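# Assemble two printed parts to match the stand's model

## Task

Join the two 3D-printed parts so they match the assembled example shown on the stand, and leave them that way, holding together with the robot no longer touching them.

## Robot and tools

Robot: the upper body of a humanoid on a stand past the table's near (-x) edge, facing +x. Two seven-joint arms: left_arm on the +y side with a left hand, right_arm on the -y side with a right hand. Each hand has five fingers driven by six motors.

Scene frame: table top at z = 0, +z up, +x across the table away from the robot, near table edge at x = 0.18 m. Each hand point can reach at most 0.62 m from its shoulder. Printed positions and orientations may be off by a few centimetres.

Hand point: a spot fixed to the palm, 0.05 m in front of it and 0.15 m from the wrist face along the fingers. Its +z runs along straight fingers, +y comes out of the palm, +x runs across the palm away from the thumb on the right hand (toward the thumb on the left hand). Straight fingertips sit about 0.06 to 0.07 m past the point along +z and 0.06 m behind it along -y. A wrist bracket on the little-finger side can strike things.

The 28-number row, used by execute_actions and move, always covers both arms, values in [-1, 1]: left dx, dy, dz, rx, ry, rz; left little, ring, middle, index, thumb_bend, thumb_turn; left force_limit, speed; then the same fourteen for the right arm. The pose part is an offset, not a pose: a shift along the scene axes from that arm's Hand target at the moment the action or move begins, with the arm turning about that position. 1.0 equals 0.6 m for dx, dy, dz and 180 degrees for rx, ry, rz, which form one rotation vector. All rows of an action, and all targets of a move list, count from that same start, so sending an offset again moves the arm further. Six zeros re-request the current Hand target. Finger numbers are absolute targets: +1 open/straight, -1 curled; thumb_bend +1 straight, -1 fully bent; thumb_turn +1 beside the palm, -1 in front of it, opposite the fingers. force_limit maps -1..+1 to about 0..10 N at the fingertip (0..15 N for the two thumb motors); speed rises from near zero at -1 to full at +0.48 and stays full above. There is no "no change" value: to keep a hand unchanged, repeat the eight hand numbers of its last executed row (or, if none yet, its hand_measured plus hand_force_limit and hand_speed). For a gentle grip close with speed at -0.94 or lower. With the thumb turned in, objects roughly 0.035 to 0.065 m thick can be held, handles down to 0.025 m.

The controller limits each step's orientation change to 32 degrees from the measured one and favours position over orientation. Large hand turns can swing the elbow. The hand point often stops short of Hand target; resend zeros or the missing offset.

Tools:
- execute_actions(actions, cameras): actions is a list of up to 15 actions; each action is up to 15 rows, one per 1/30 s step, the last row held to fill 15 steps (0.5 s per action). Images come back only for an empty list or when cameras names them.
- move(target, speed, blend, blocking, cameras): straight-line paths to one row or a list of up to 15 rows, offsets again from the Hand targets at the start. speed in m/s, 0.002 to 1.8, default 0.25 (turns up to twice that in rad/s), one value or one per target. blend in metres rounds corners; 0 stops at each. All paths end together, within 10 s. Paths ignore obstacles and the other arm. blocking=false returns after about 0.5 s while the move runs on.
- wait(seconds 0 to 10): let time pass holding commands.
- stop(): brake a running move.
- zoom_image(camera, region [x0, y0, x1, y1] in pixels, at most 504 by 504) on the latest image of cam_high, cam_bench, cam_left_wrist or cam_right_wrist (all 672x504).
- show_instructions(): shows the reference pictures of the finished assembly.
- finished_scene(scene 1): ends the scene for good.

Results: per arm end_effector_position (m) and end_effector_quat_wxyz in the scene frame, Hand target, joint positions, velocities and torques (raw drive output, with offsets and noise), motor temperatures. Per hand: hand_measured, hand_stopped_by (moving, target, force, stalled, fault), hand_load_n (positive means pushed open; a drop to near 0 signals a lost grip), hand_force_limit, hand_speed. A move adds a "move:" line: done, off_target, moving, held or fault, plus limits such as paced or held. Done means within 3 mm and 2 degrees; neither done nor off_target says whether contact occurred.

Avoid: parts falling off the table or dropping far, releasing a moving part, fast impacts or hard pushes (faster moves and targets further past contact push harder), any contact or squeeze between the two arms or hands, excess finger load, and arm stops. A blocked arm keeps pressing until commanded back past its hand point. Stretching out, holding loads or pushing at unreachable poses heats motors; MOTOR HOT appears near 90 °C and at 120 °C the arm drops for 30 to 60 s. Thinking time lets the scene and any running move continue.

Each tool is called as a command line: name --argument value for each argument, lists and objects as JSON in quotes; but a table of rows of numbers goes row by row, as --pt "numbers of a row", without its own name.

Reference images:

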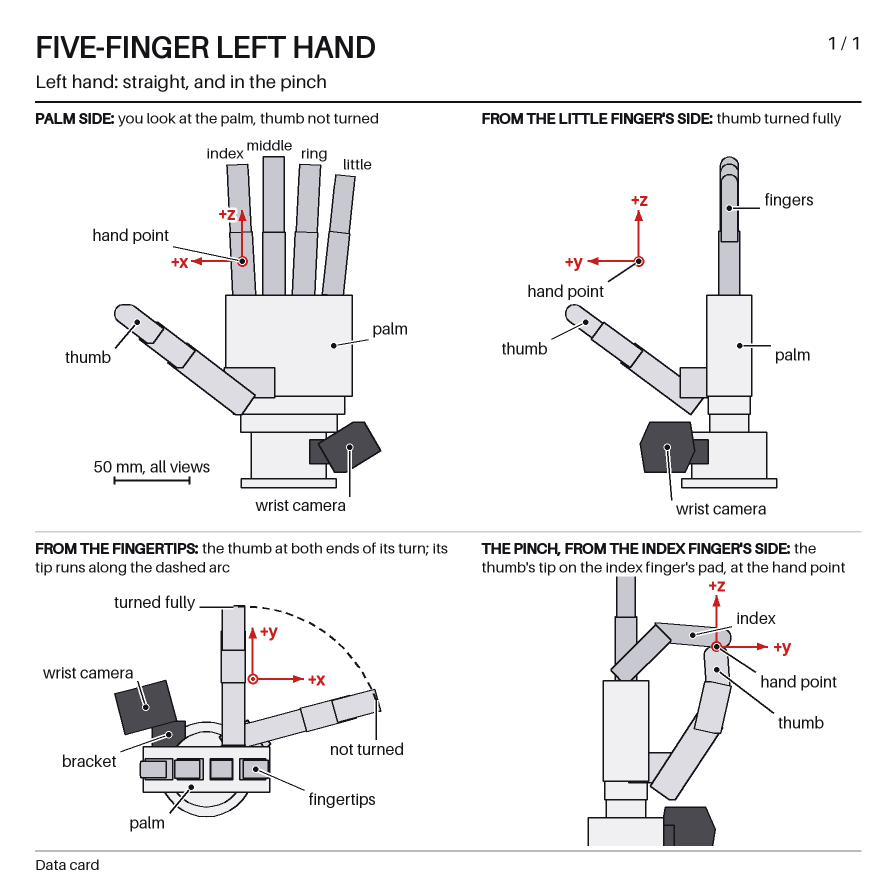

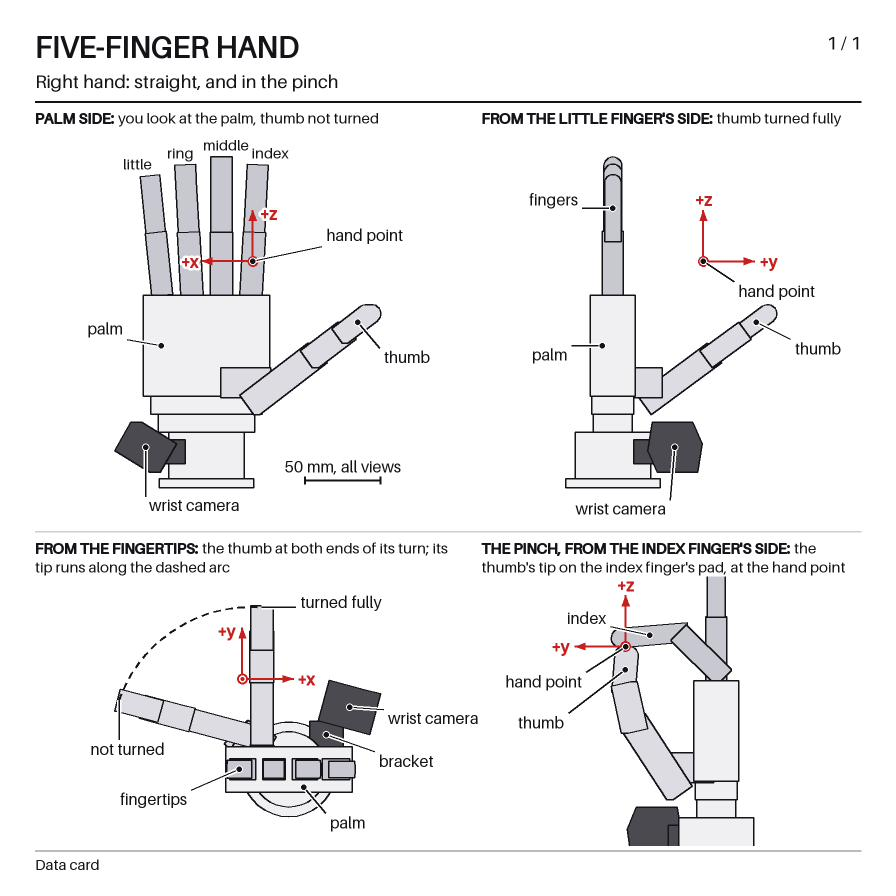

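## Session

execute_actions --actions '[]'

Scene clock: 0.00 s.
left_arm: end_effector_position=(+0.1546, +0.1501, +0.5041) hand_measured=(+1.000, +1.000, +1.000, +1.000, +1.000, +1.000) hand_load_n=(+0.0, +0.0, +0.0, +0.0, +0.0, +0.0) hand_stopped_by=(target, target, target, target, target, target) hand_force_limit=0.00 hand_speed=-0.80 end_effector_quat_wxyz=(+0.004, +0.087, -0.136, +0.987) | right_arm: end_effector_position=(+0.1826, -0.0858, +0.5113) hand_measured=(+1.000, +1.000, +1.000, +1.000, +1.000, +1.000) hand_load_n=(+0.0, +0.0, +0.0, +0.0, +0.0, +0.0) hand_stopped_by=(target, target, target, target, target, target) hand_force_limit=0.00 hand_speed=-0.80 end_effector_quat_wxyz=(+0.975, -0.175, +0.070, +0.118)
Joint positions: left_arm=[-0.08 0.5 0.23 -0.53 -0.57 -1 -0.31] | right_arm=[-0.08 -0.5 -0.23 -0.53 0.57 -1 0.31]
Joint velocities: within noise
Joint torques (N m): no reading
Motor temperatures (°C): left_arm=[40 38 40 38 39 33 25] | right_arm=[42 41 39 43 39 28 30]
Hand target: left_arm +0.1546, +0.1501, +0.5041; +0.004, +0.087, -0.136, +0.987 | right_arm +0.1826, -0.0858, +0.5113; +0.975, -0.175, +0.070, +0.118

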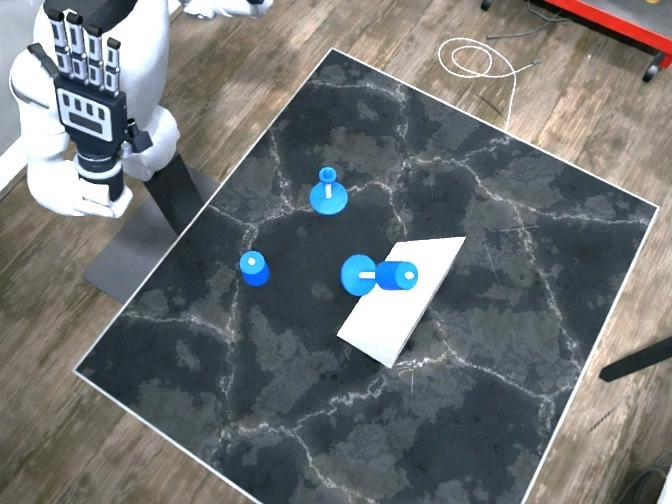

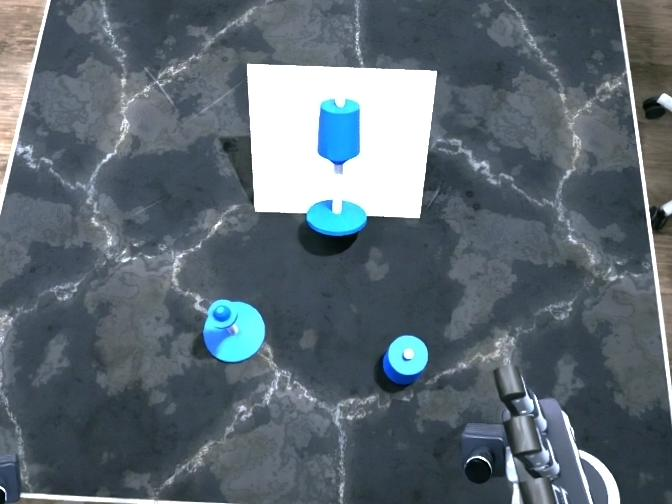

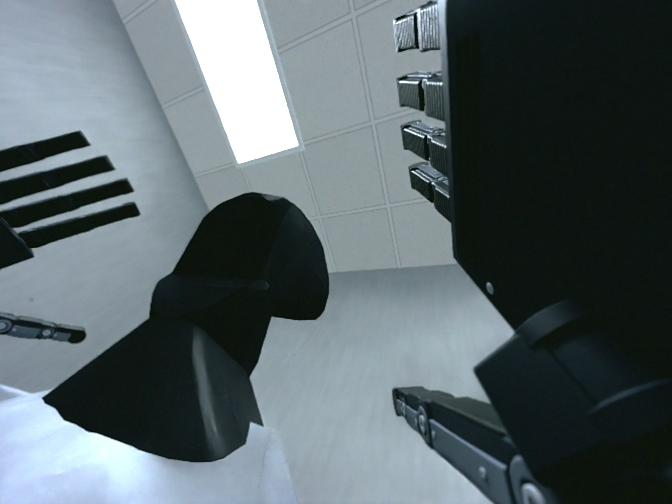

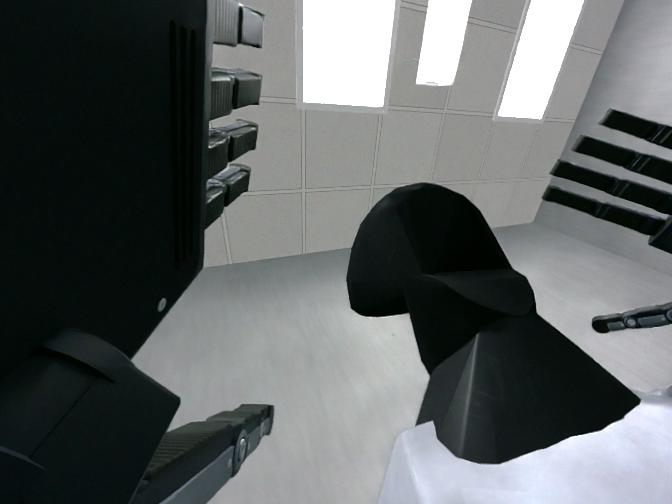

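zoom_image --camera "cam_bench" --region '[240, 50, 440, 260]'

zoom_image --camera "cam_bench" --region '[180, 280, 280, 380]'

zoom_image --camera "cam_bench" --region '[355, 310, 455, 410]'

zoom_image --camera "cam_high" --region '[210, 150, 450, 330]'

zoom_image --camera "cam_high" --region '[290, 150, 370, 230]'

Scaled by 2.400 from the camera's 672x504 image, which has a finer 960x720 frame.

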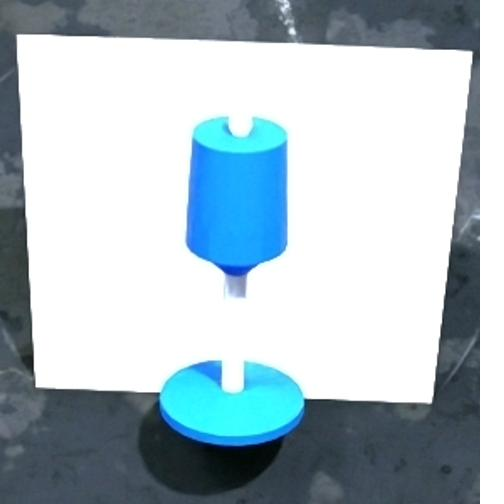

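Scaled by 5.040 from the camera's 672x504 image, which has a finer 960x720 frame.

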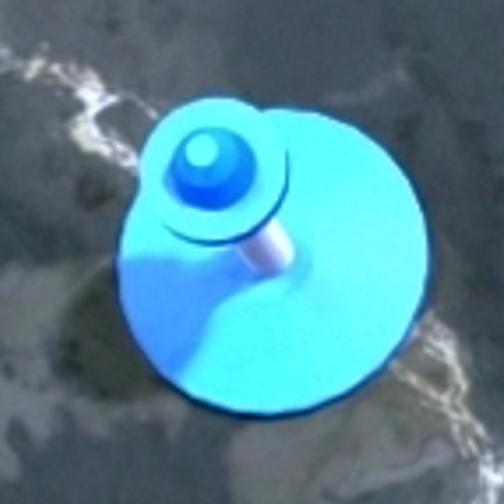

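Scaled by 5.040 from the camera's 672x504 image, which has a finer 960x720 frame.

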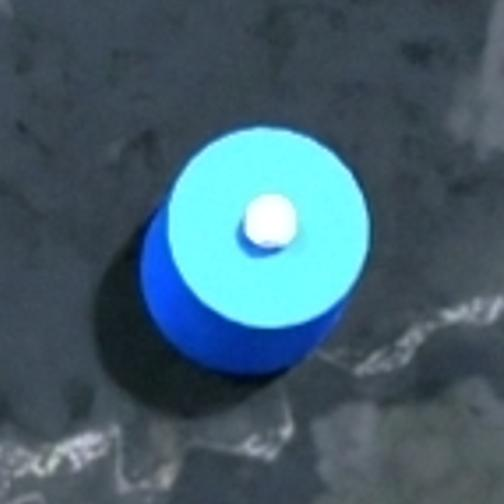

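Scaled by 2.100 from the camera's 672x504 image, which has a finer 960x720 frame.

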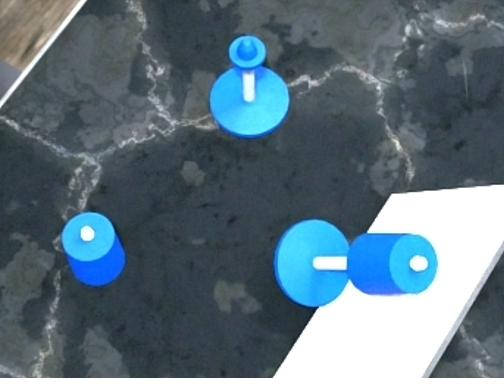

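Scaled by 6.300 from the camera's 672x504 image, which has a finer 960x720 frame.

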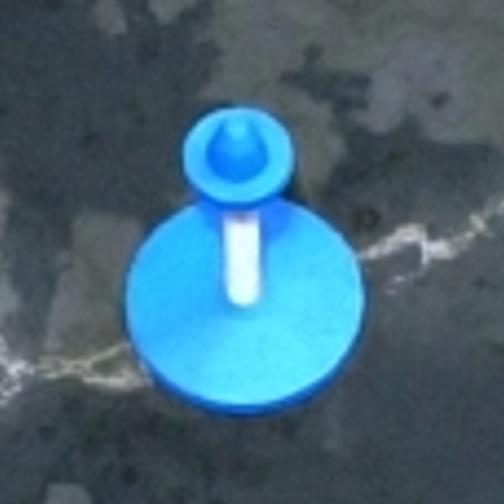

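move --pt "0 0 0 0 0 0 1 1 1 1 1 1 0 -0.8 0.23 -0.107 -0.185 -0.056 0.467 -0.084 1 1 1 1 1 1 0 -0.8" --pt "0 0 0 0 0 0 1 1 1 1 1 1 0 -0.8 0.162 -0.024 -0.419 -0.113 0.934 -0.168 1 1 1 1 1 1 0 -0.8" --speed 0.4 --blend 0.04 --cameras '["all"]'

Scene clock: 35.20 s.
left_arm: end_effector_position=(+0.1546, +0.1501, +0.5041) hand_measured=(+1.000, +1.000, +1.000, +1.000, +1.000, +1.000) hand_load_n=(+0.0, +0.0, +0.0, +0.0, +0.0, +0.0) hand_stopped_by=(target, target, target, target, target, target) hand_force_limit=0.00 hand_speed=-0.80 end_effector_quat_wxyz=(+0.004, +0.087, -0.136, +0.987) | right_arm: end_effector_position=(+0.2796, -0.0997, +0.2585) hand_measured=(+1.000, +1.000, +1.000, +1.000, +1.000, +1.000) hand_load_n=(+0.0, +0.0, +0.0, +0.0, +0.0, +0.0) hand_stopped_by=(target, target, target, target, target, target) hand_force_limit=0.00 hand_speed=-0.80 end_effector_quat_wxyz=(+0.286, -0.065, +0.953, +0.083)
Joint positions: left_arm=[-0.08 0.5 0.23 -0.53 -0.57 -1 -0.31] | right_arm=[2.583 -1.396 -1.975 -1.038 1.98 -0.144 -0.244]
Joint torques (N m): left_arm=[-1.42 1.92 1.77 -1.36 0.78 -0.41 0.26] | right_arm=[-0.34 5.92 -1.74 -0.68 -0.75 -0.76 0.22]
Hand target: left_arm +0.1546, +0.1501, +0.5041; +0.004, +0.087, -0.136, +0.987 | right_arm +0.2798, -0.1002, +0.2599; +0.028, -0.006, +1.000, +0.008
Off the commanded pose: left_arm 0.000 m, 0 deg | right_arm 0.001 m, 36 deg; orientation clipped.
joint sent to its limit (right arm) — joint 4 (elbow), lower limit, where the elbow is as bent as it goes; joint 5 (wrist roll), upper limit. The joint targets are off in orientation, not in position.
move: off_target (right_arm); limits=paced

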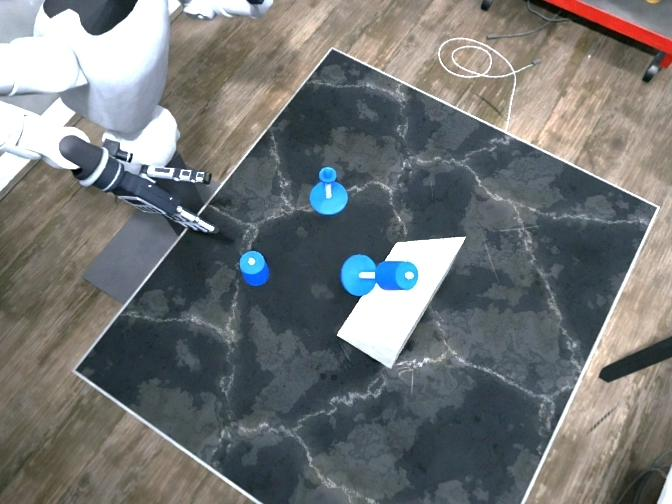

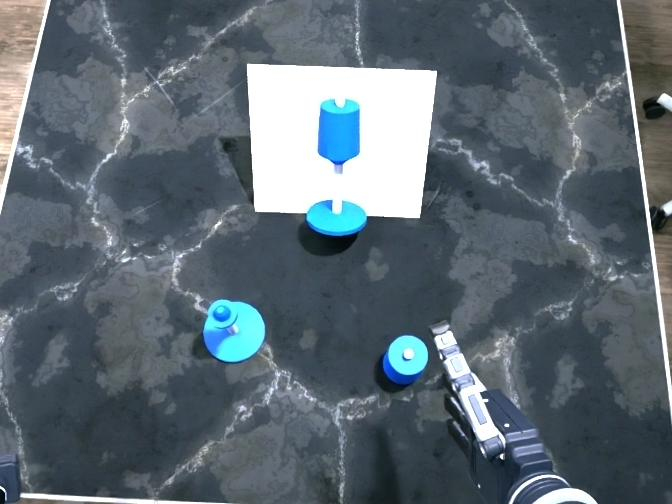

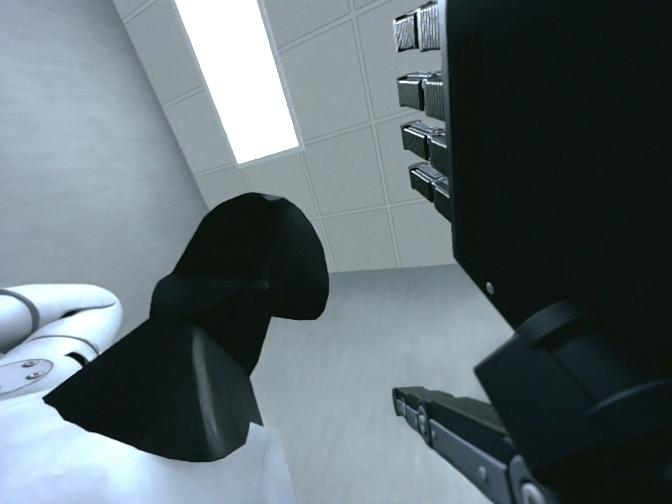

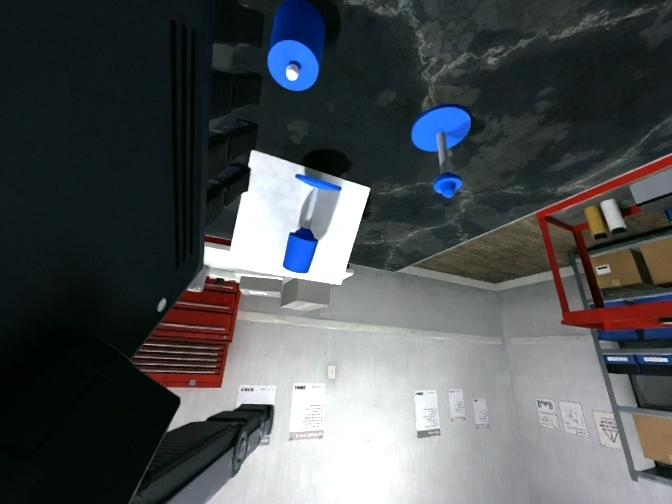

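move --pt "0 0 0 0 0 0 1 1 1 1 1 1 0 -0.8 0.067 -0.083 0.2335 0.056 -0.458 0.08 1 1 1 1 1 1 0 -0.8" --pt "0 0 0 0 0 0 1 1 1 1 1 1 0 -0.8 -0.162 0.024 0.419 0.1114 -0.9167 0.160 1 1 1 1 1 1 0 -0.8" --speed 0.5 --blend 0.04

Scene clock: 48.67 s.
left_arm: end_effector_position=(+0.1546, +0.1501, +0.5041) hand_measured=(+1.000, +1.000, +1.000, +1.000, +1.000, +1.000) hand_load_n=(+0.0, +0.0, +0.0, +0.0, +0.0, -0.5) hand_stopped_by=(target, target, target, target, target, target) hand_force_limit=0.00 hand_speed=-0.80 end_effector_quat_wxyz=(+0.004, +0.087, -0.136, +0.987) | right_arm: end_effector_position=(+0.1815, -0.0856, +0.5127) hand_measured=(+1.000, +1.000, +1.000, +1.000, +1.000, +1.000) hand_load_n=(+0.0, +0.0, +0.0, +0.0, +0.0, +0.0) hand_stopped_by=(target, target, target, target, target, target) hand_force_limit=0.00 hand_speed=-0.80 end_effector_quat_wxyz=(+0.975, -0.177, +0.068, +0.119)
Joint positions: left_arm=[-0.08 0.5 0.23 -0.53 -0.57 -1 -0.31] | right_arm=[0.005 -1.179 -0.018 -0.392 -0.075 -1.3 -0.92]
Joint torques (N m): left_arm=[-1.38 1.99 1.7 -1.32 0.86 -0.42 0.27] | right_arm=[-1.47 -3.49 -1.28 -0.97 -0.44 -0.18 -0.11]
Hand target: left_arm +0.1546, +0.1501, +0.5041; +0.004, +0.087, -0.136, +0.987 | right_arm +0.1826, -0.0858, +0.5113; +0.975, -0.175, +0.069, +0.118
Off the commanded pose: left_arm 0.000 m, 0 deg | right_arm 0.002 m, 0 deg.
move: done

move --target '[0,0,0,0,0,0,1,1,1,1,1,1,0,-0.8,0.446,-0.157,-0.452,-0.056,0.467,-0.084,1,1,1,1,1,1,0,-0.8]' --speed 0.4

Scene clock: 54.33 s.
left_arm: end_effector_position=(+0.1546, +0.1501, +0.5041) hand_measured=(+1.000, +1.000, +1.000, +1.000, +1.000, +1.000) hand_load_n=(+0.0, +0.0, +0.0, +0.0, +0.5, +0.0) hand_stopped_by=(target, target, target, target, target, target) hand_force_limit=0.00 hand_speed=-0.80 end_effector_quat_wxyz=(+0.004, +0.087, -0.136, +0.987) | right_arm: end_effector_position=(+0.4474, -0.1829, +0.2371) hand_measured=(+1.000, +1.000, +1.000, +1.000, +1.000, +1.000) hand_load_n=(+0.0, +0.5, +0.0, +0.0, +0.0, +0.0) hand_stopped_by=(target, target, target, target, target, target) hand_force_limit=0.00 hand_speed=-0.80 end_effector_quat_wxyz=(+0.662, -0.123, +0.735, +0.075)
Joint positions: left_arm=[-0.08 0.5 0.23 -0.53 -0.57 -1 -0.31] | right_arm=[-0.696 -1.217 1.49 0.517 1.771 -0.956 0.259]
Joint torques (N m): left_arm=[-1.47 2.02 1.82 -1.46 0.8 -0.42 0.26] | right_arm=[-3.32 -5.32 -2.44 1.03 -0.31 -1.06 0.14]
Motor temperatures (°C): left_arm=[40 40 40 39 39 33 25] | right_arm=[42 46 40 43 39 29 30]
Hand target: left_arm +0.1546, +0.1501, +0.5041; +0.004, +0.087, -0.136, +0.987 | right_arm +0.4502, -0.1800, +0.2401; +0.667, -0.119, +0.731, +0.080
Off the commanded pose: left_arm 0.000 m, 0 deg | right_arm 0.005 m, 1 deg.
move: off_target (right_arm)

move --target '[0,0,0,0,0,0,1,1,1,1,1,1,0,-0.8,-0.217,0.02,-0.1,-0.056,0.468,-0.083,1,1,1,1,1,1,0,-0.8]' --speed 0.25 --cameras '["cam_high","cam_bench","cam_right_wrist"]'

Scene clock: 71.70 s.
left_arm: end_effector_position=(+0.1546, +0.1501, +0.5041) hand_measured=(+1.000, +1.000, +1.000, +1.000, +1.000, +1.000) hand_load_n=(+0.0, -0.5, +0.0, +0.0, +0.5, +0.0) hand_stopped_by=(target, target, target, target, target, target) hand_force_limit=0.00 hand_speed=-0.80 end_effector_quat_wxyz=(+0.004, +0.087, -0.136, +0.987) | right_arm: end_effector_position=(+0.3185, -0.1696, +0.1783) hand_measured=(+1.000, +1.000, +1.000, +1.000, +1.000, +1.000) hand_load_n=(+0.5, +0.0, +0.0, -0.5, +0.0, +0.0) hand_stopped_by=(target, target, target, target, target, target) hand_force_limit=0.00 hand_speed=-0.80 end_effector_quat_wxyz=(-0.010, -0.066, +0.996, +0.066)
Joint positions: left_arm=[-0.08 0.5 0.23 -0.53 -0.57 -1 -0.31] | right_arm=[-0.85 -1.433 0.581 0.274 1.979 1.543 -0.319]
Joint torques (N m): left_arm=[-1.44 2.01 1.74 -1.32 0.81 -0.43 0.26] | right_arm=[-3.55 -6.3 -1.52 0.06 -0.12 -0.18 0.24]
Hand target: left_arm +0.1546, +0.1501, +0.5041; +0.004, +0.087, -0.136, +0.987 | right_arm +0.3200, -0.1680, +0.1801; -0.001, +0.000, +1.000, +0.001
Off the commanded pose: left_arm 0.000 m, 0 deg | right_arm 0.003 m, 11 deg.
joint sent to its limit (right arm) — joint 5 (wrist roll), upper limit. The joint targets are off in orientation, not in position.
move: off_target (right_arm); limits=paced
Images, in order (width x height): cam_high 672x504, cam_bench 672x504, cam_right_wrist 672x504.

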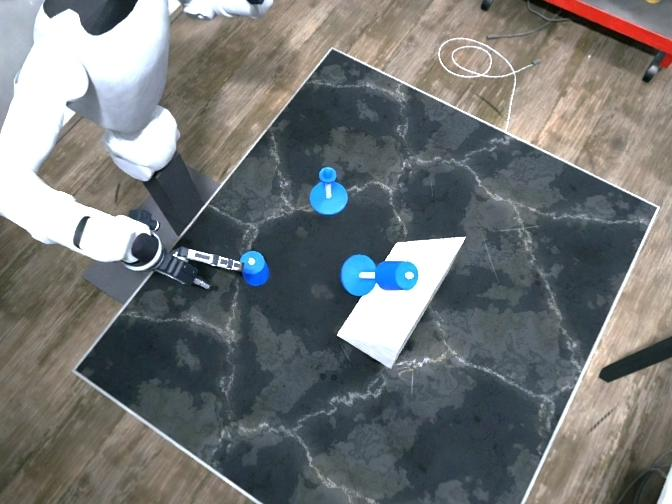

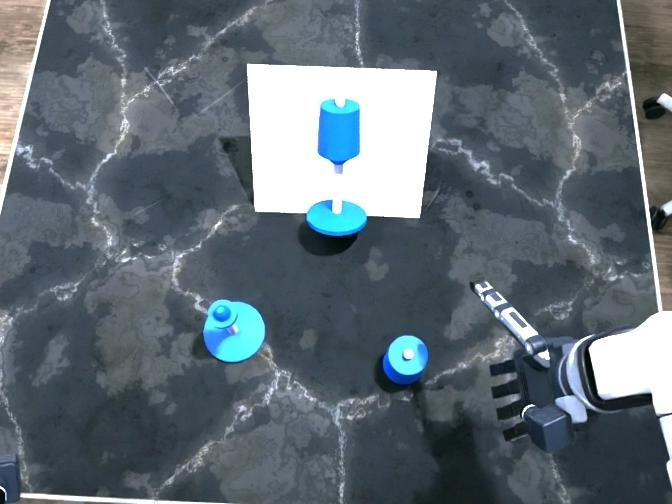

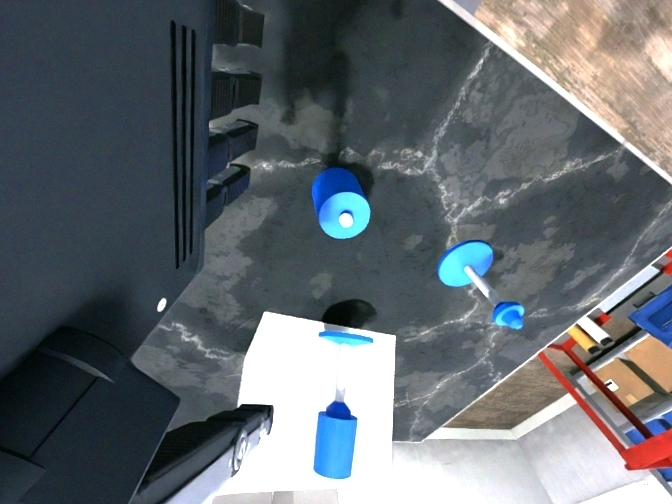

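move --target '[0,0,0,0,0,0,1,1,1,1,1,1,0,-0.8,0.0,-0.04,0.08,-0.208,-0.360,0.588,1,1,1,1,1,1,0,-0.8]' --speed 0.3 --cameras '["cam_high","cam_bench","cam_right_wrist"]'

Scene clock: 119.87 s.
left_arm: end_effector_position=(+0.1546, +0.1501, +0.5041) hand_measured=(+1.000, +1.000, +1.000, +1.000, +1.000, +1.000) hand_load_n=(+0.0, +0.0, +0.0, +0.0, +0.0, +0.0) hand_stopped_by=(target, target, target, target, target, target) hand_force_limit=0.00 hand_speed=-0.80 end_effector_quat_wxyz=(+0.004, +0.087, -0.136, +0.987) | right_arm: end_effector_position=(+0.3178, -0.1899, +0.2264) hand_measured=(+1.000, +1.000, +1.000, +1.000, +1.000, +1.000) hand_load_n=(+0.0, +0.0, +0.0, +0.0, +0.0, +0.0) hand_stopped_by=(target, target, target, target, target, target) hand_force_limit=0.00 hand_speed=-0.80 end_effector_quat_wxyz=(-0.452, +0.740, -0.428, +0.256)
Joint positions: left_arm=[-0.08 0.5 0.23 -0.53 -0.57 -1 -0.31] | right_arm=[0.609 -1.245 -0.631 -0.265 -0.233 -0.496 0.303]
Joint torques (N m): left_arm=[-1.45 2.1 1.86 -1.33 0.86 -0.41 0.26] | right_arm=[-0.6 -3.86 -3.18 -0.4 -0.54 -0.15 -0.42]
Motor temperatures (°C): left_arm=[40 40 40 39 39 32 25] | right_arm=[48 51 41 43 39 28 29]
Hand target: left_arm +0.1546, +0.1501, +0.5041; +0.004, +0.087, -0.136, +0.987 | right_arm +0.3200, -0.1920, +0.2281; -0.451, +0.739, -0.426, +0.262
Off the commanded pose: left_arm 0.000 m, 0 deg | right_arm 0.003 m, 1 deg.
move: done
Images, in order (width x height): cam_high 672x504, cam_bench 672x504, cam_right_wrist 672x504.

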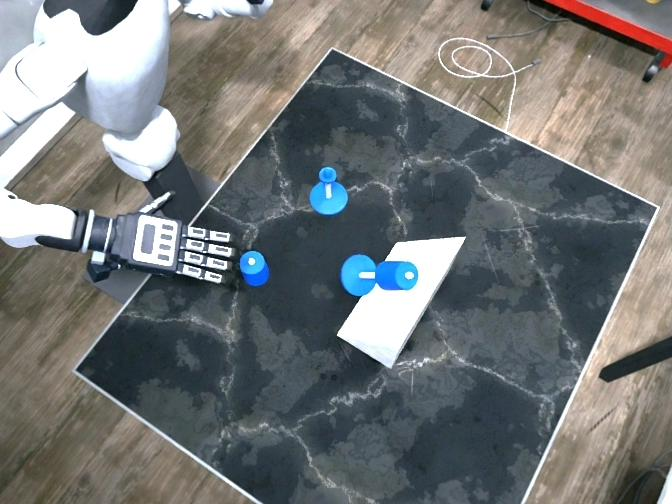

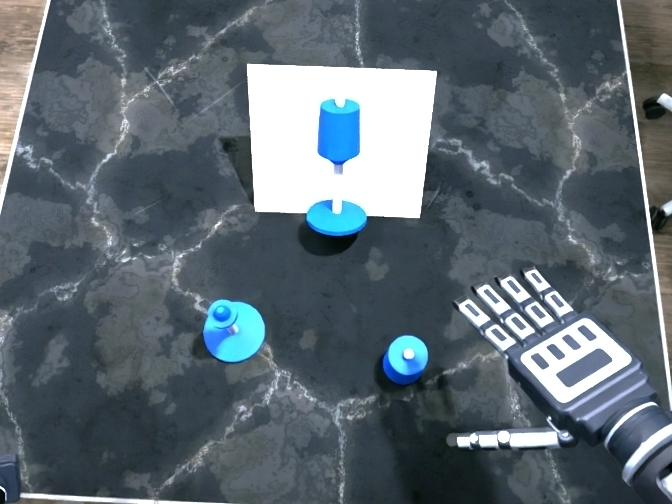

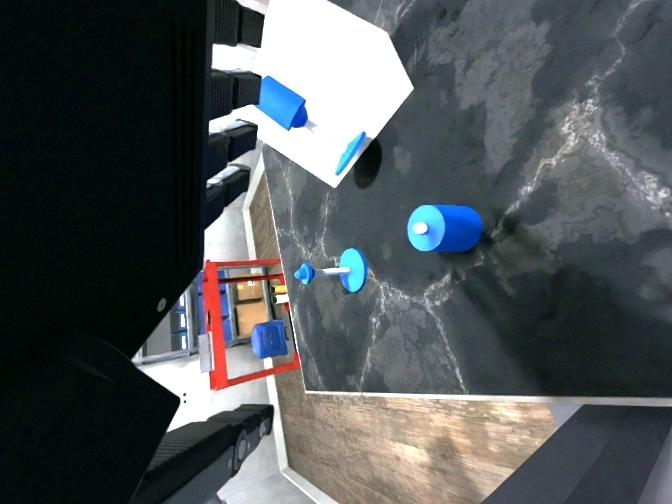

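move --target '[0,0,0,0,0,0,1,1,1,1,1,1,0,-0.8,0.0,0.08,-0.1,0,0,0,1,1,1,1,1,-1,0,0.2]' --speed 0.25 --cameras '["cam_high","cam_bench","cam_right_wrist"]'

Scene clock: 142.63 s.
left_arm: end_effector_position=(+0.1546, +0.1501, +0.5041) hand_measured=(+1.000, +1.000, +1.000, +1.000, +1.000, +1.000) hand_load_n=(+0.0, +0.0, +0.0, +0.0, +0.0, +0.0) hand_stopped_by=(target, target, target, target, target, target) hand_force_limit=0.00 hand_speed=-0.80 end_effector_quat_wxyz=(+0.004, +0.087, -0.136, +0.987) | right_arm: end_effector_position=(+0.3203, -0.1449, +0.1696) hand_measured=(+1.000, +1.000, +1.000, +1.000, +1.000, -1.000) hand_load_n=(+0.0, +0.0, +0.0, +0.0, +0.0, +0.0) hand_stopped_by=(target, target, target, target, target, target) hand_force_limit=0.00 hand_speed=0.20 end_effector_quat_wxyz=(-0.450, +0.740, -0.425, +0.262)
Joint positions: left_arm=[-0.08 0.5 0.23 -0.53 -0.57 -1 -0.31] | right_arm=[0.372 -1.154 -0.178 -0.434 -0.504 -0.174 0.196]
Joint torques (N m): left_arm=[-1.4 2.11 1.78 -1.37 0.87 -0.4 0.26] | right_arm=[-0.97 -3.54 -1.75 -1.95 -0.83 0.01 -0.42]
Motor temperatures (°C): left_arm=[40 40 40 39 39 32 25] | right_arm=[43 47 44 43 39 28 30]
Hand target: left_arm +0.1546, +0.1501, +0.5041; +0.004, +0.087, -0.136, +0.987 | right_arm +0.3200, -0.1440, +0.1681; -0.451, +0.739, -0.426, +0.262
Off the commanded pose: left_arm 0.000 m, 0 deg | right_arm 0.002 m, 0 deg.
move: done
Images, in order (width x height): cam_high 672x504, cam_bench 672x504, cam_right_wrist 672x504.

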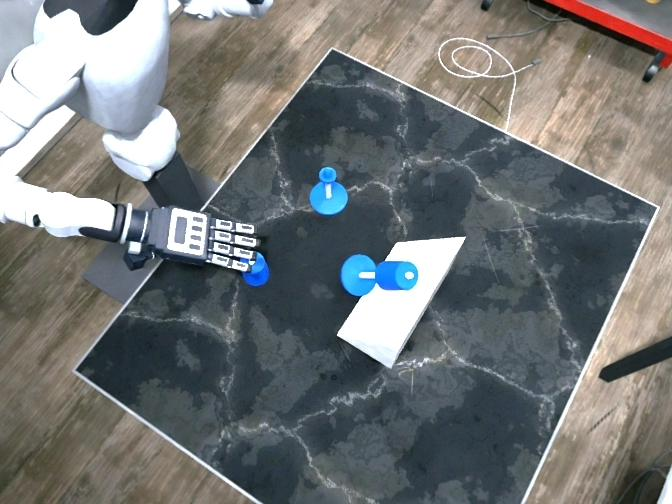

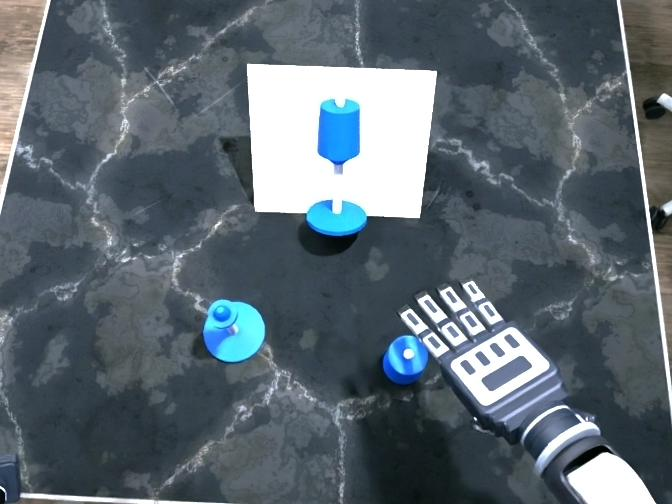

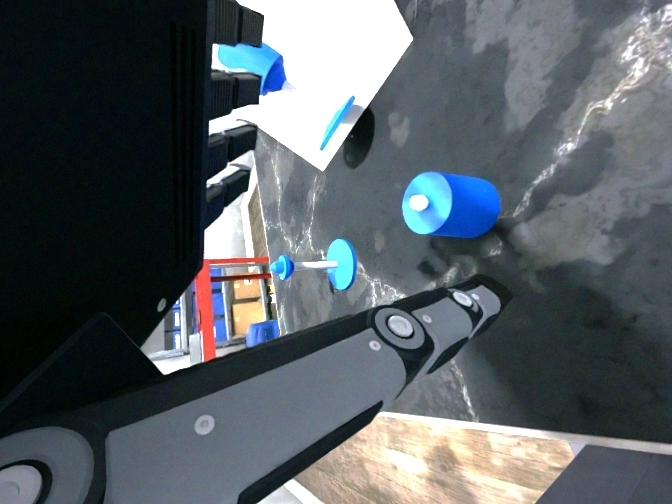

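move --target '[0,0,0,0,0,0,1,1,1,1,1,1,0,-0.8,0.057,0.068,-0.05,0,0,0,1,1,1,1,1,-1,0,0.2]' --speed 0.2 --cameras '["cam_high","cam_bench","cam_right_wrist"]'

Scene clock: 173.93 s.
left_arm: end_effector_position=(+0.1546, +0.1501, +0.5041) hand_measured=(+1.000, +1.000, +1.000, +1.000, +1.000, +1.000) hand_load_n=(+0.0, +0.0, +0.0, +0.0, +0.0, +0.0) hand_stopped_by=(target, target, target, target, target, target) hand_force_limit=0.00 hand_speed=-0.80 end_effector_quat_wxyz=(+0.004, +0.087, -0.136, +0.987) | right_arm: end_effector_position=(+0.3540, -0.1046, +0.1400) hand_measured=(+1.000, +1.000, +1.000, +1.000, +1.000, -1.000) hand_load_n=(+0.0, +0.0, +0.0, +0.0, +0.0, +0.0) hand_stopped_by=(target, target, target, target, target, target) hand_force_limit=0.00 hand_speed=0.20 end_effector_quat_wxyz=(-0.451, +0.740, -0.424, +0.263)
Joint positions: left_arm=[-0.08 0.5 0.23 -0.53 -0.57 -1 -0.31] | right_arm=[-0.025 -1.03 0.202 -0.346 -0.642 0.003 0.264]
Joint torques (N m): left_arm=[-1.34 2.01 1.79 -1.46 0.76 -0.44 0.26] | right_arm=[-2.24 -3.51 -1.8 -2.08 -1.04 0.02 -0.31]
Hand target: left_arm +0.1546, +0.1501, +0.5041; +0.004, +0.087, -0.136, +0.987 | right_arm +0.3542, -0.1032, +0.1381; -0.451, +0.739, -0.426, +0.262
Off the commanded pose: left_arm 0.000 m, 0 deg | right_arm 0.002 m, 0 deg.
move: done
Images, in order (width x height): cam_high 672x504, cam_bench 672x504, cam_right_wrist 672x504.

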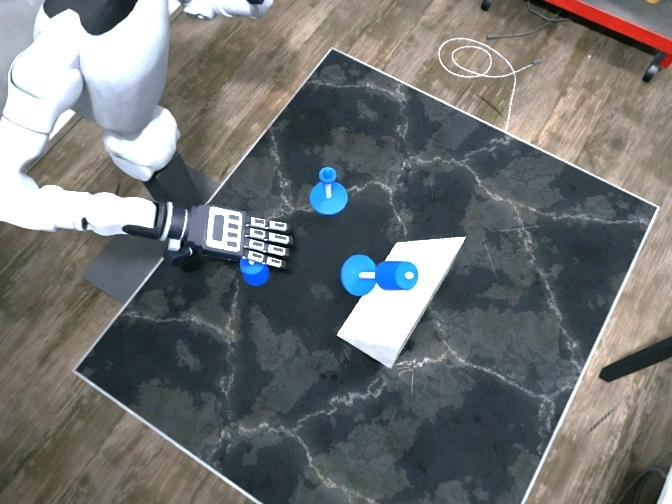

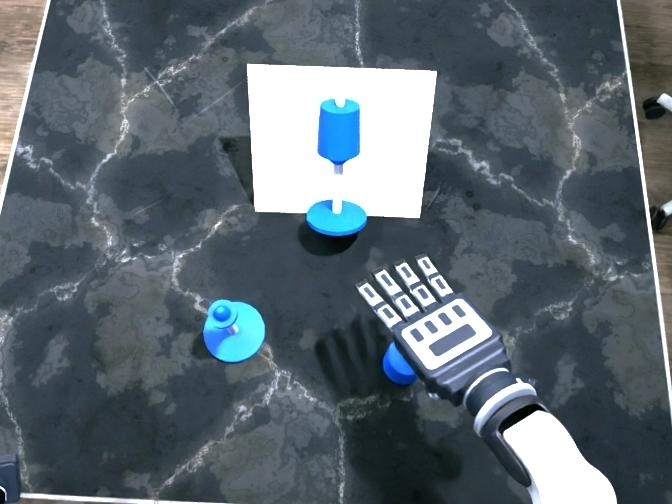

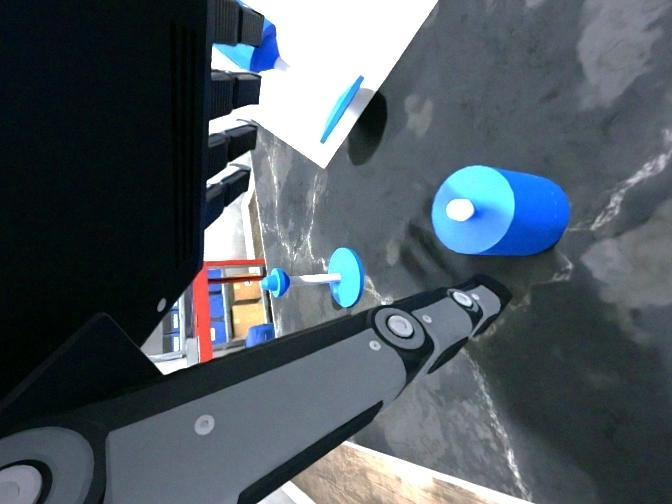

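move --target '[0,0,0,0,0,0,1,1,1,1,1,1,0,-0.8,-0.008,0.007,-0.075,0,0,0,1,1,1,1,1,-1,0,0.2]' --speed 0.15 --cameras '["cam_bench","cam_right_wrist"]'

Scene clock: 197.93 s.
left_arm: end_effector_position=(+0.1546, +0.1501, +0.5041) hand_measured=(+1.000, +1.000, +1.000, +1.000, +1.000, +1.000) hand_load_n=(+0.0, +0.0, +0.0, +0.0, +0.0, +0.0) hand_stopped_by=(target, target, target, target, target, target) hand_force_limit=0.00 hand_speed=-0.80 end_effector_quat_wxyz=(+0.004, +0.087, -0.136, +0.987) | right_arm: end_effector_position=(+0.3493, -0.1017, +0.0944) hand_measured=(+1.000, +1.000, +1.000, +1.000, +1.000, -1.000) hand_load_n=(+0.0, +0.0, +0.0, +0.0, +0.0, +0.0) hand_stopped_by=(target, target, target, target, target, target) hand_force_limit=0.00 hand_speed=0.20 end_effector_quat_wxyz=(-0.449, +0.740, -0.427, +0.263)
Joint positions: left_arm=[-0.08 0.5 0.23 -0.53 -0.57 -1 -0.31] | right_arm=[-0.065 -0.916 0.338 -0.165 -0.769 -0.033 0.128]
Joint torques (N m): left_arm=[-1.4 1.97 1.83 -1.35 0.85 -0.42 0.26] | right_arm=[-2.09 -3.17 -1.53 -2.29 -1.05 -0.14 -0.43]
Hand target: left_arm +0.1546, +0.1501, +0.5041; +0.004, +0.087, -0.136, +0.987 | right_arm +0.3494, -0.0990, +0.0931; -0.451, +0.739, -0.426, +0.262
Off the commanded pose: left_arm 0.000 m, 0 deg | right_arm 0.003 m, 0 deg.
move: done
Images, in order (width x height): cam_bench 672x504, cam_right_wrist 672x504.

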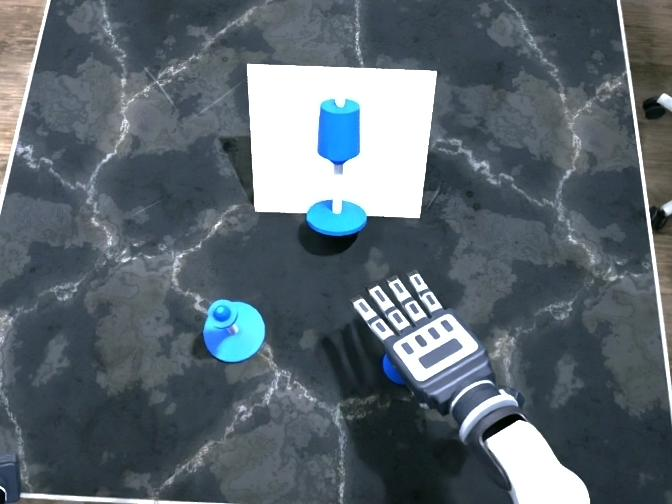

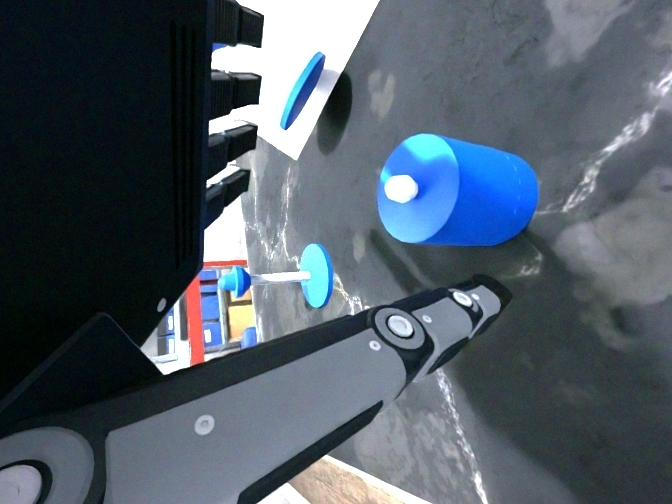

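move --target '[0,0,0,0,0,0,1,1,1,1,1,1,0,-0.8,0.004,-0.004,-0.036,0,0,0,1,1,1,1,1,-1,0,0.2]' --speed 0.1 --cameras '["cam_bench","cam_high","cam_right_wrist"]'

Scene clock: 206.53 s.
left_arm: end_effector_position=(+0.1546, +0.1501, +0.5041) hand_measured=(+1.000, +1.000, +1.000, +1.000, +1.000, +1.000) hand_load_n=(+0.0, +0.0, +0.0, +0.0, +0.0, +0.0) hand_stopped_by=(target, target, target, target, target, target) hand_force_limit=0.00 hand_speed=-0.80 end_effector_quat_wxyz=(+0.004, +0.087, -0.136, +0.987) | right_arm: end_effector_position=(+0.3518, -0.1048, +0.0727) hand_measured=(+1.000, +1.000, +1.000, +1.000, +1.000, -1.000) hand_load_n=(+0.0, +0.0, +0.0, +0.0, +0.0, +0.0) hand_stopped_by=(target, target, target, target, target, target) hand_force_limit=0.00 hand_speed=0.20 end_effector_quat_wxyz=(-0.449, +0.739, -0.427, +0.264)
Joint positions: left_arm=[-0.08 0.5 0.23 -0.53 -0.57 -1 -0.31] | right_arm=[-0.11 -0.87 0.388 -0.02 -0.806 -0.082 0.047]
Joint torques (N m): left_arm=[-1.38 1.98 1.81 -1.27 0.82 -0.42 0.25] | right_arm=[-2.27 -3.12 -1.48 -2.23 -0.98 -0.14 -0.43]
Hand target: left_arm +0.1546, +0.1501, +0.5041; +0.004, +0.087, -0.136, +0.987 | right_arm +0.3518, -0.1014, +0.0715; -0.451, +0.739, -0.426, +0.262
Off the commanded pose: left_arm 0.000 m, 0 deg | right_arm 0.004 m, 0 deg.
move: off_target (right_arm)
Images, in order (width x height): cam_high 672x504, cam_bench 672x504, cam_right_wrist 672x504.

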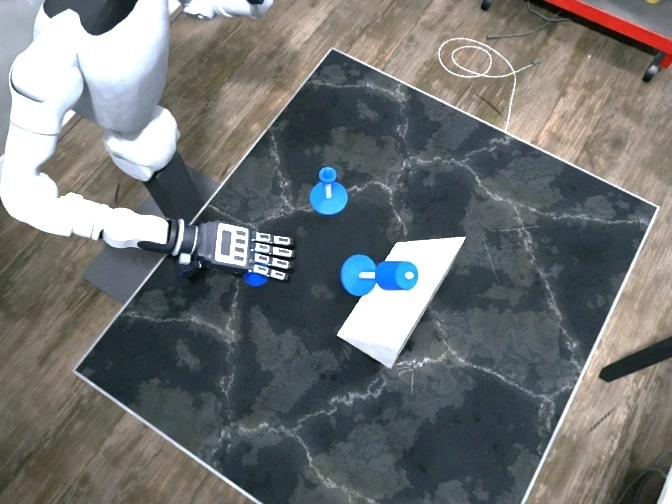

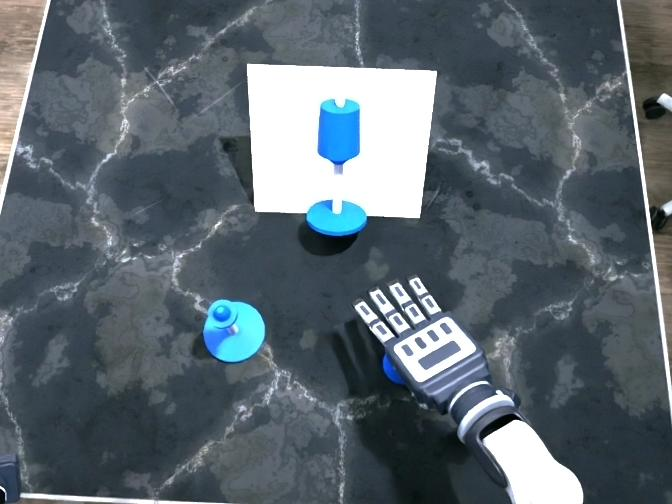

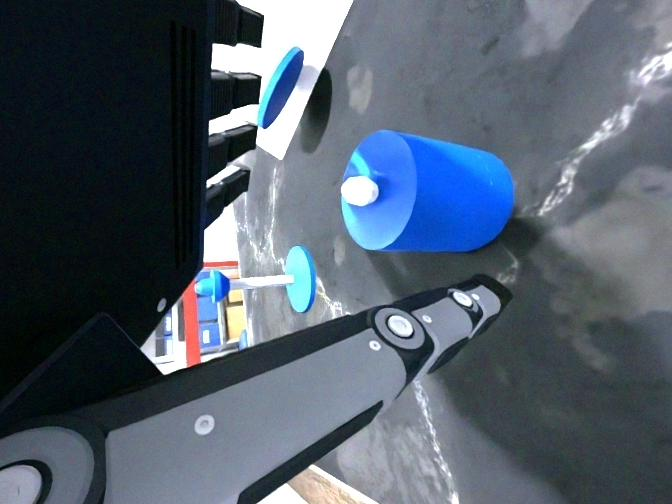

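move --target '[0,0,0,0,0,0,1,1,1,1,1,1,0,-0.8,0.005,-0.017,-0.026,0,0,0,1,1,1,1,1,-1,0,0.2]' --speed 0.1 --cameras '["cam_bench","cam_right_wrist"]'

Scene clock: 212.80 s.
left_arm: end_effector_position=(+0.1546, +0.1501, +0.5041) hand_measured=(+1.000, +1.000, +1.000, +1.000, +1.000, +1.000) hand_load_n=(+0.0, +0.0, +0.0, +0.0, +0.0, +0.0) hand_stopped_by=(target, target, target, target, target, target) hand_force_limit=0.00 hand_speed=-0.80 end_effector_quat_wxyz=(+0.004, +0.087, -0.136, +0.987) | right_arm: end_effector_position=(+0.3549, -0.1155, +0.0572) hand_measured=(+1.000, +1.000, +1.000, +1.000, +1.000, -1.000) hand_load_n=(+0.0, +0.0, +0.0, +0.0, +0.0, +0.0) hand_stopped_by=(target, target, target, target, target, target) hand_force_limit=0.00 hand_speed=0.20 end_effector_quat_wxyz=(-0.449, +0.739, -0.428, +0.264)
Joint positions: left_arm=[-0.08 0.5 0.23 -0.53 -0.57 -1 -0.31] | right_arm=[-0.15 -0.854 0.414 0.131 -0.817 -0.157 -0.039]
Joint torques (N m): left_arm=[-1.41 1.95 1.8 -1.29 0.83 -0.42 0.26] | right_arm=[-2.37 -3.32 -1.4 -2.16 -0.96 -0.14 -0.42]
Hand target: left_arm +0.1546, +0.1501, +0.5041; +0.004, +0.087, -0.136, +0.987 | right_arm +0.3548, -0.1116, +0.0559; -0.451, +0.739, -0.426, +0.262
Off the commanded pose: left_arm 0.000 m, 0 deg | right_arm 0.004 m, 0 deg.
move: off_target (right_arm)
Images, in order (width x height): cam_bench 672x504, cam_right_wrist 672x504.

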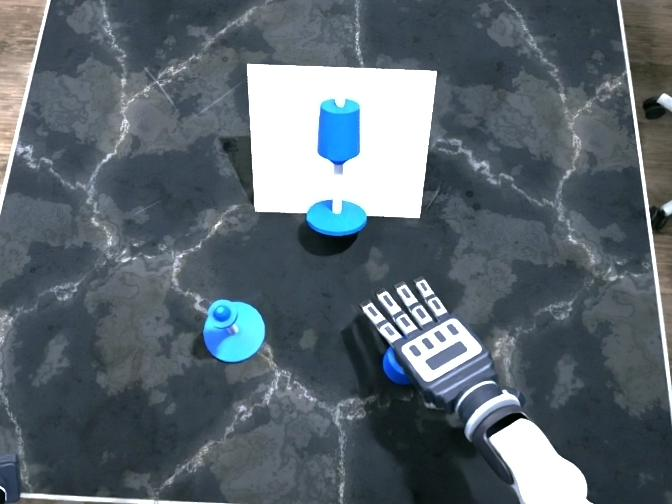

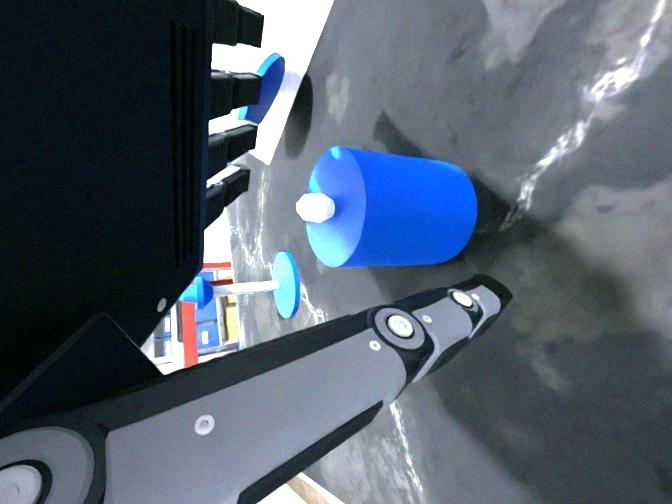

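move --target '[0,0,0,0,0,0,1,1,1,1,1,1,0,-0.8,0,0,0,0,0,0,1,1,-0.1,-0.1,0.1,-1,-0.7,-0.88]' --speed 0.1 --cameras '["cam_bench","cam_right_wrist"]'

Scene clock: 224.30 s.
left_arm: end_effector_position=(+0.1546, +0.1501, +0.5041) hand_measured=(+1.000, +1.000, +1.000, +1.000, +1.000, +1.000) hand_load_n=(+0.0, +0.0, +0.0, +0.0, +0.0, +0.0) hand_stopped_by=(target, target, target, target, target, target) hand_force_limit=0.00 hand_speed=-0.80 end_effector_quat_wxyz=(+0.004, +0.087, -0.136, +0.987) | right_arm: end_effector_position=(+0.3550, -0.1154, +0.0573) hand_measured=(+1.000, +1.000, +0.178, +0.142, +0.578, -1.000) hand_load_n=(+0.0, +0.0, +3.5, +1.0, +4.0, +0.0) hand_stopped_by=(target, target, force, force, force, target) hand_force_limit=-0.70 hand_speed=-0.88 end_effector_quat_wxyz=(-0.449, +0.739, -0.427, +0.264)
Joint positions: left_arm=[-0.08 0.5 0.23 -0.53 -0.57 -1 -0.31] | right_arm=[-0.15 -0.854 0.414 0.131 -0.817 -0.157 -0.04]
Joint torques (N m): left_arm=[-1.35 2.01 1.7 -1.43 0.85 -0.41 0.28] | right_arm=[-2.36 -3.3 -1.4 -2.11 -0.93 -0.14 -0.4]
Hand target: left_arm +0.1546, +0.1501, +0.5041; +0.004, +0.087, -0.136, +0.987 | right_arm +0.3548, -0.1116, +0.0559; -0.451, +0.739, -0.426, +0.262
Off the commanded pose: left_arm 0.000 m, 0 deg | right_arm 0.004 m, 0 deg.
move: off_target (right_arm)
Images, in order (width x height): cam_bench 672x504, cam_right_wrist 672x504.

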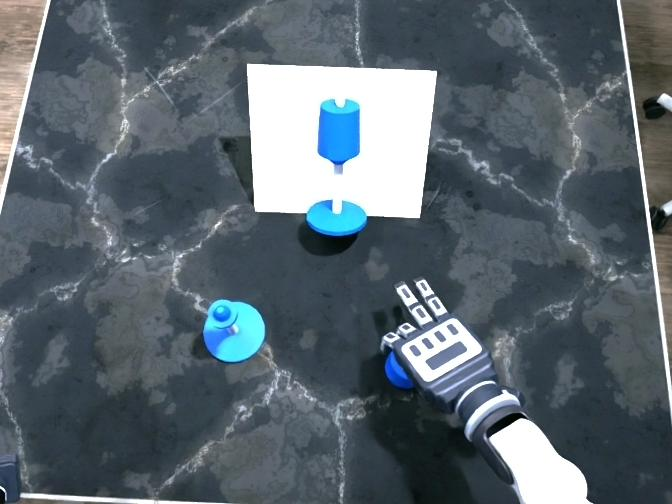

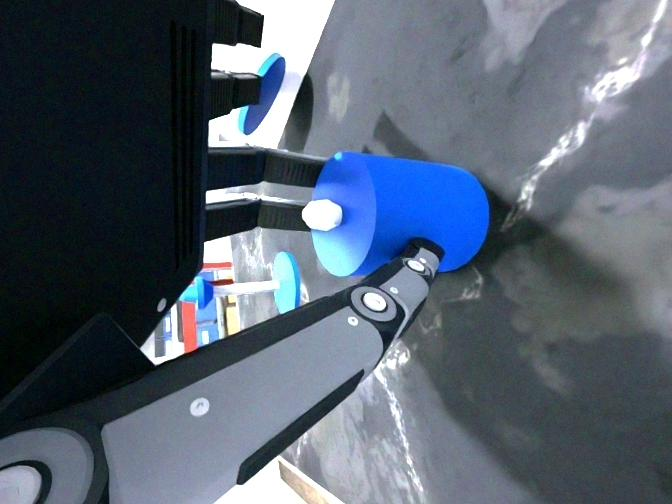

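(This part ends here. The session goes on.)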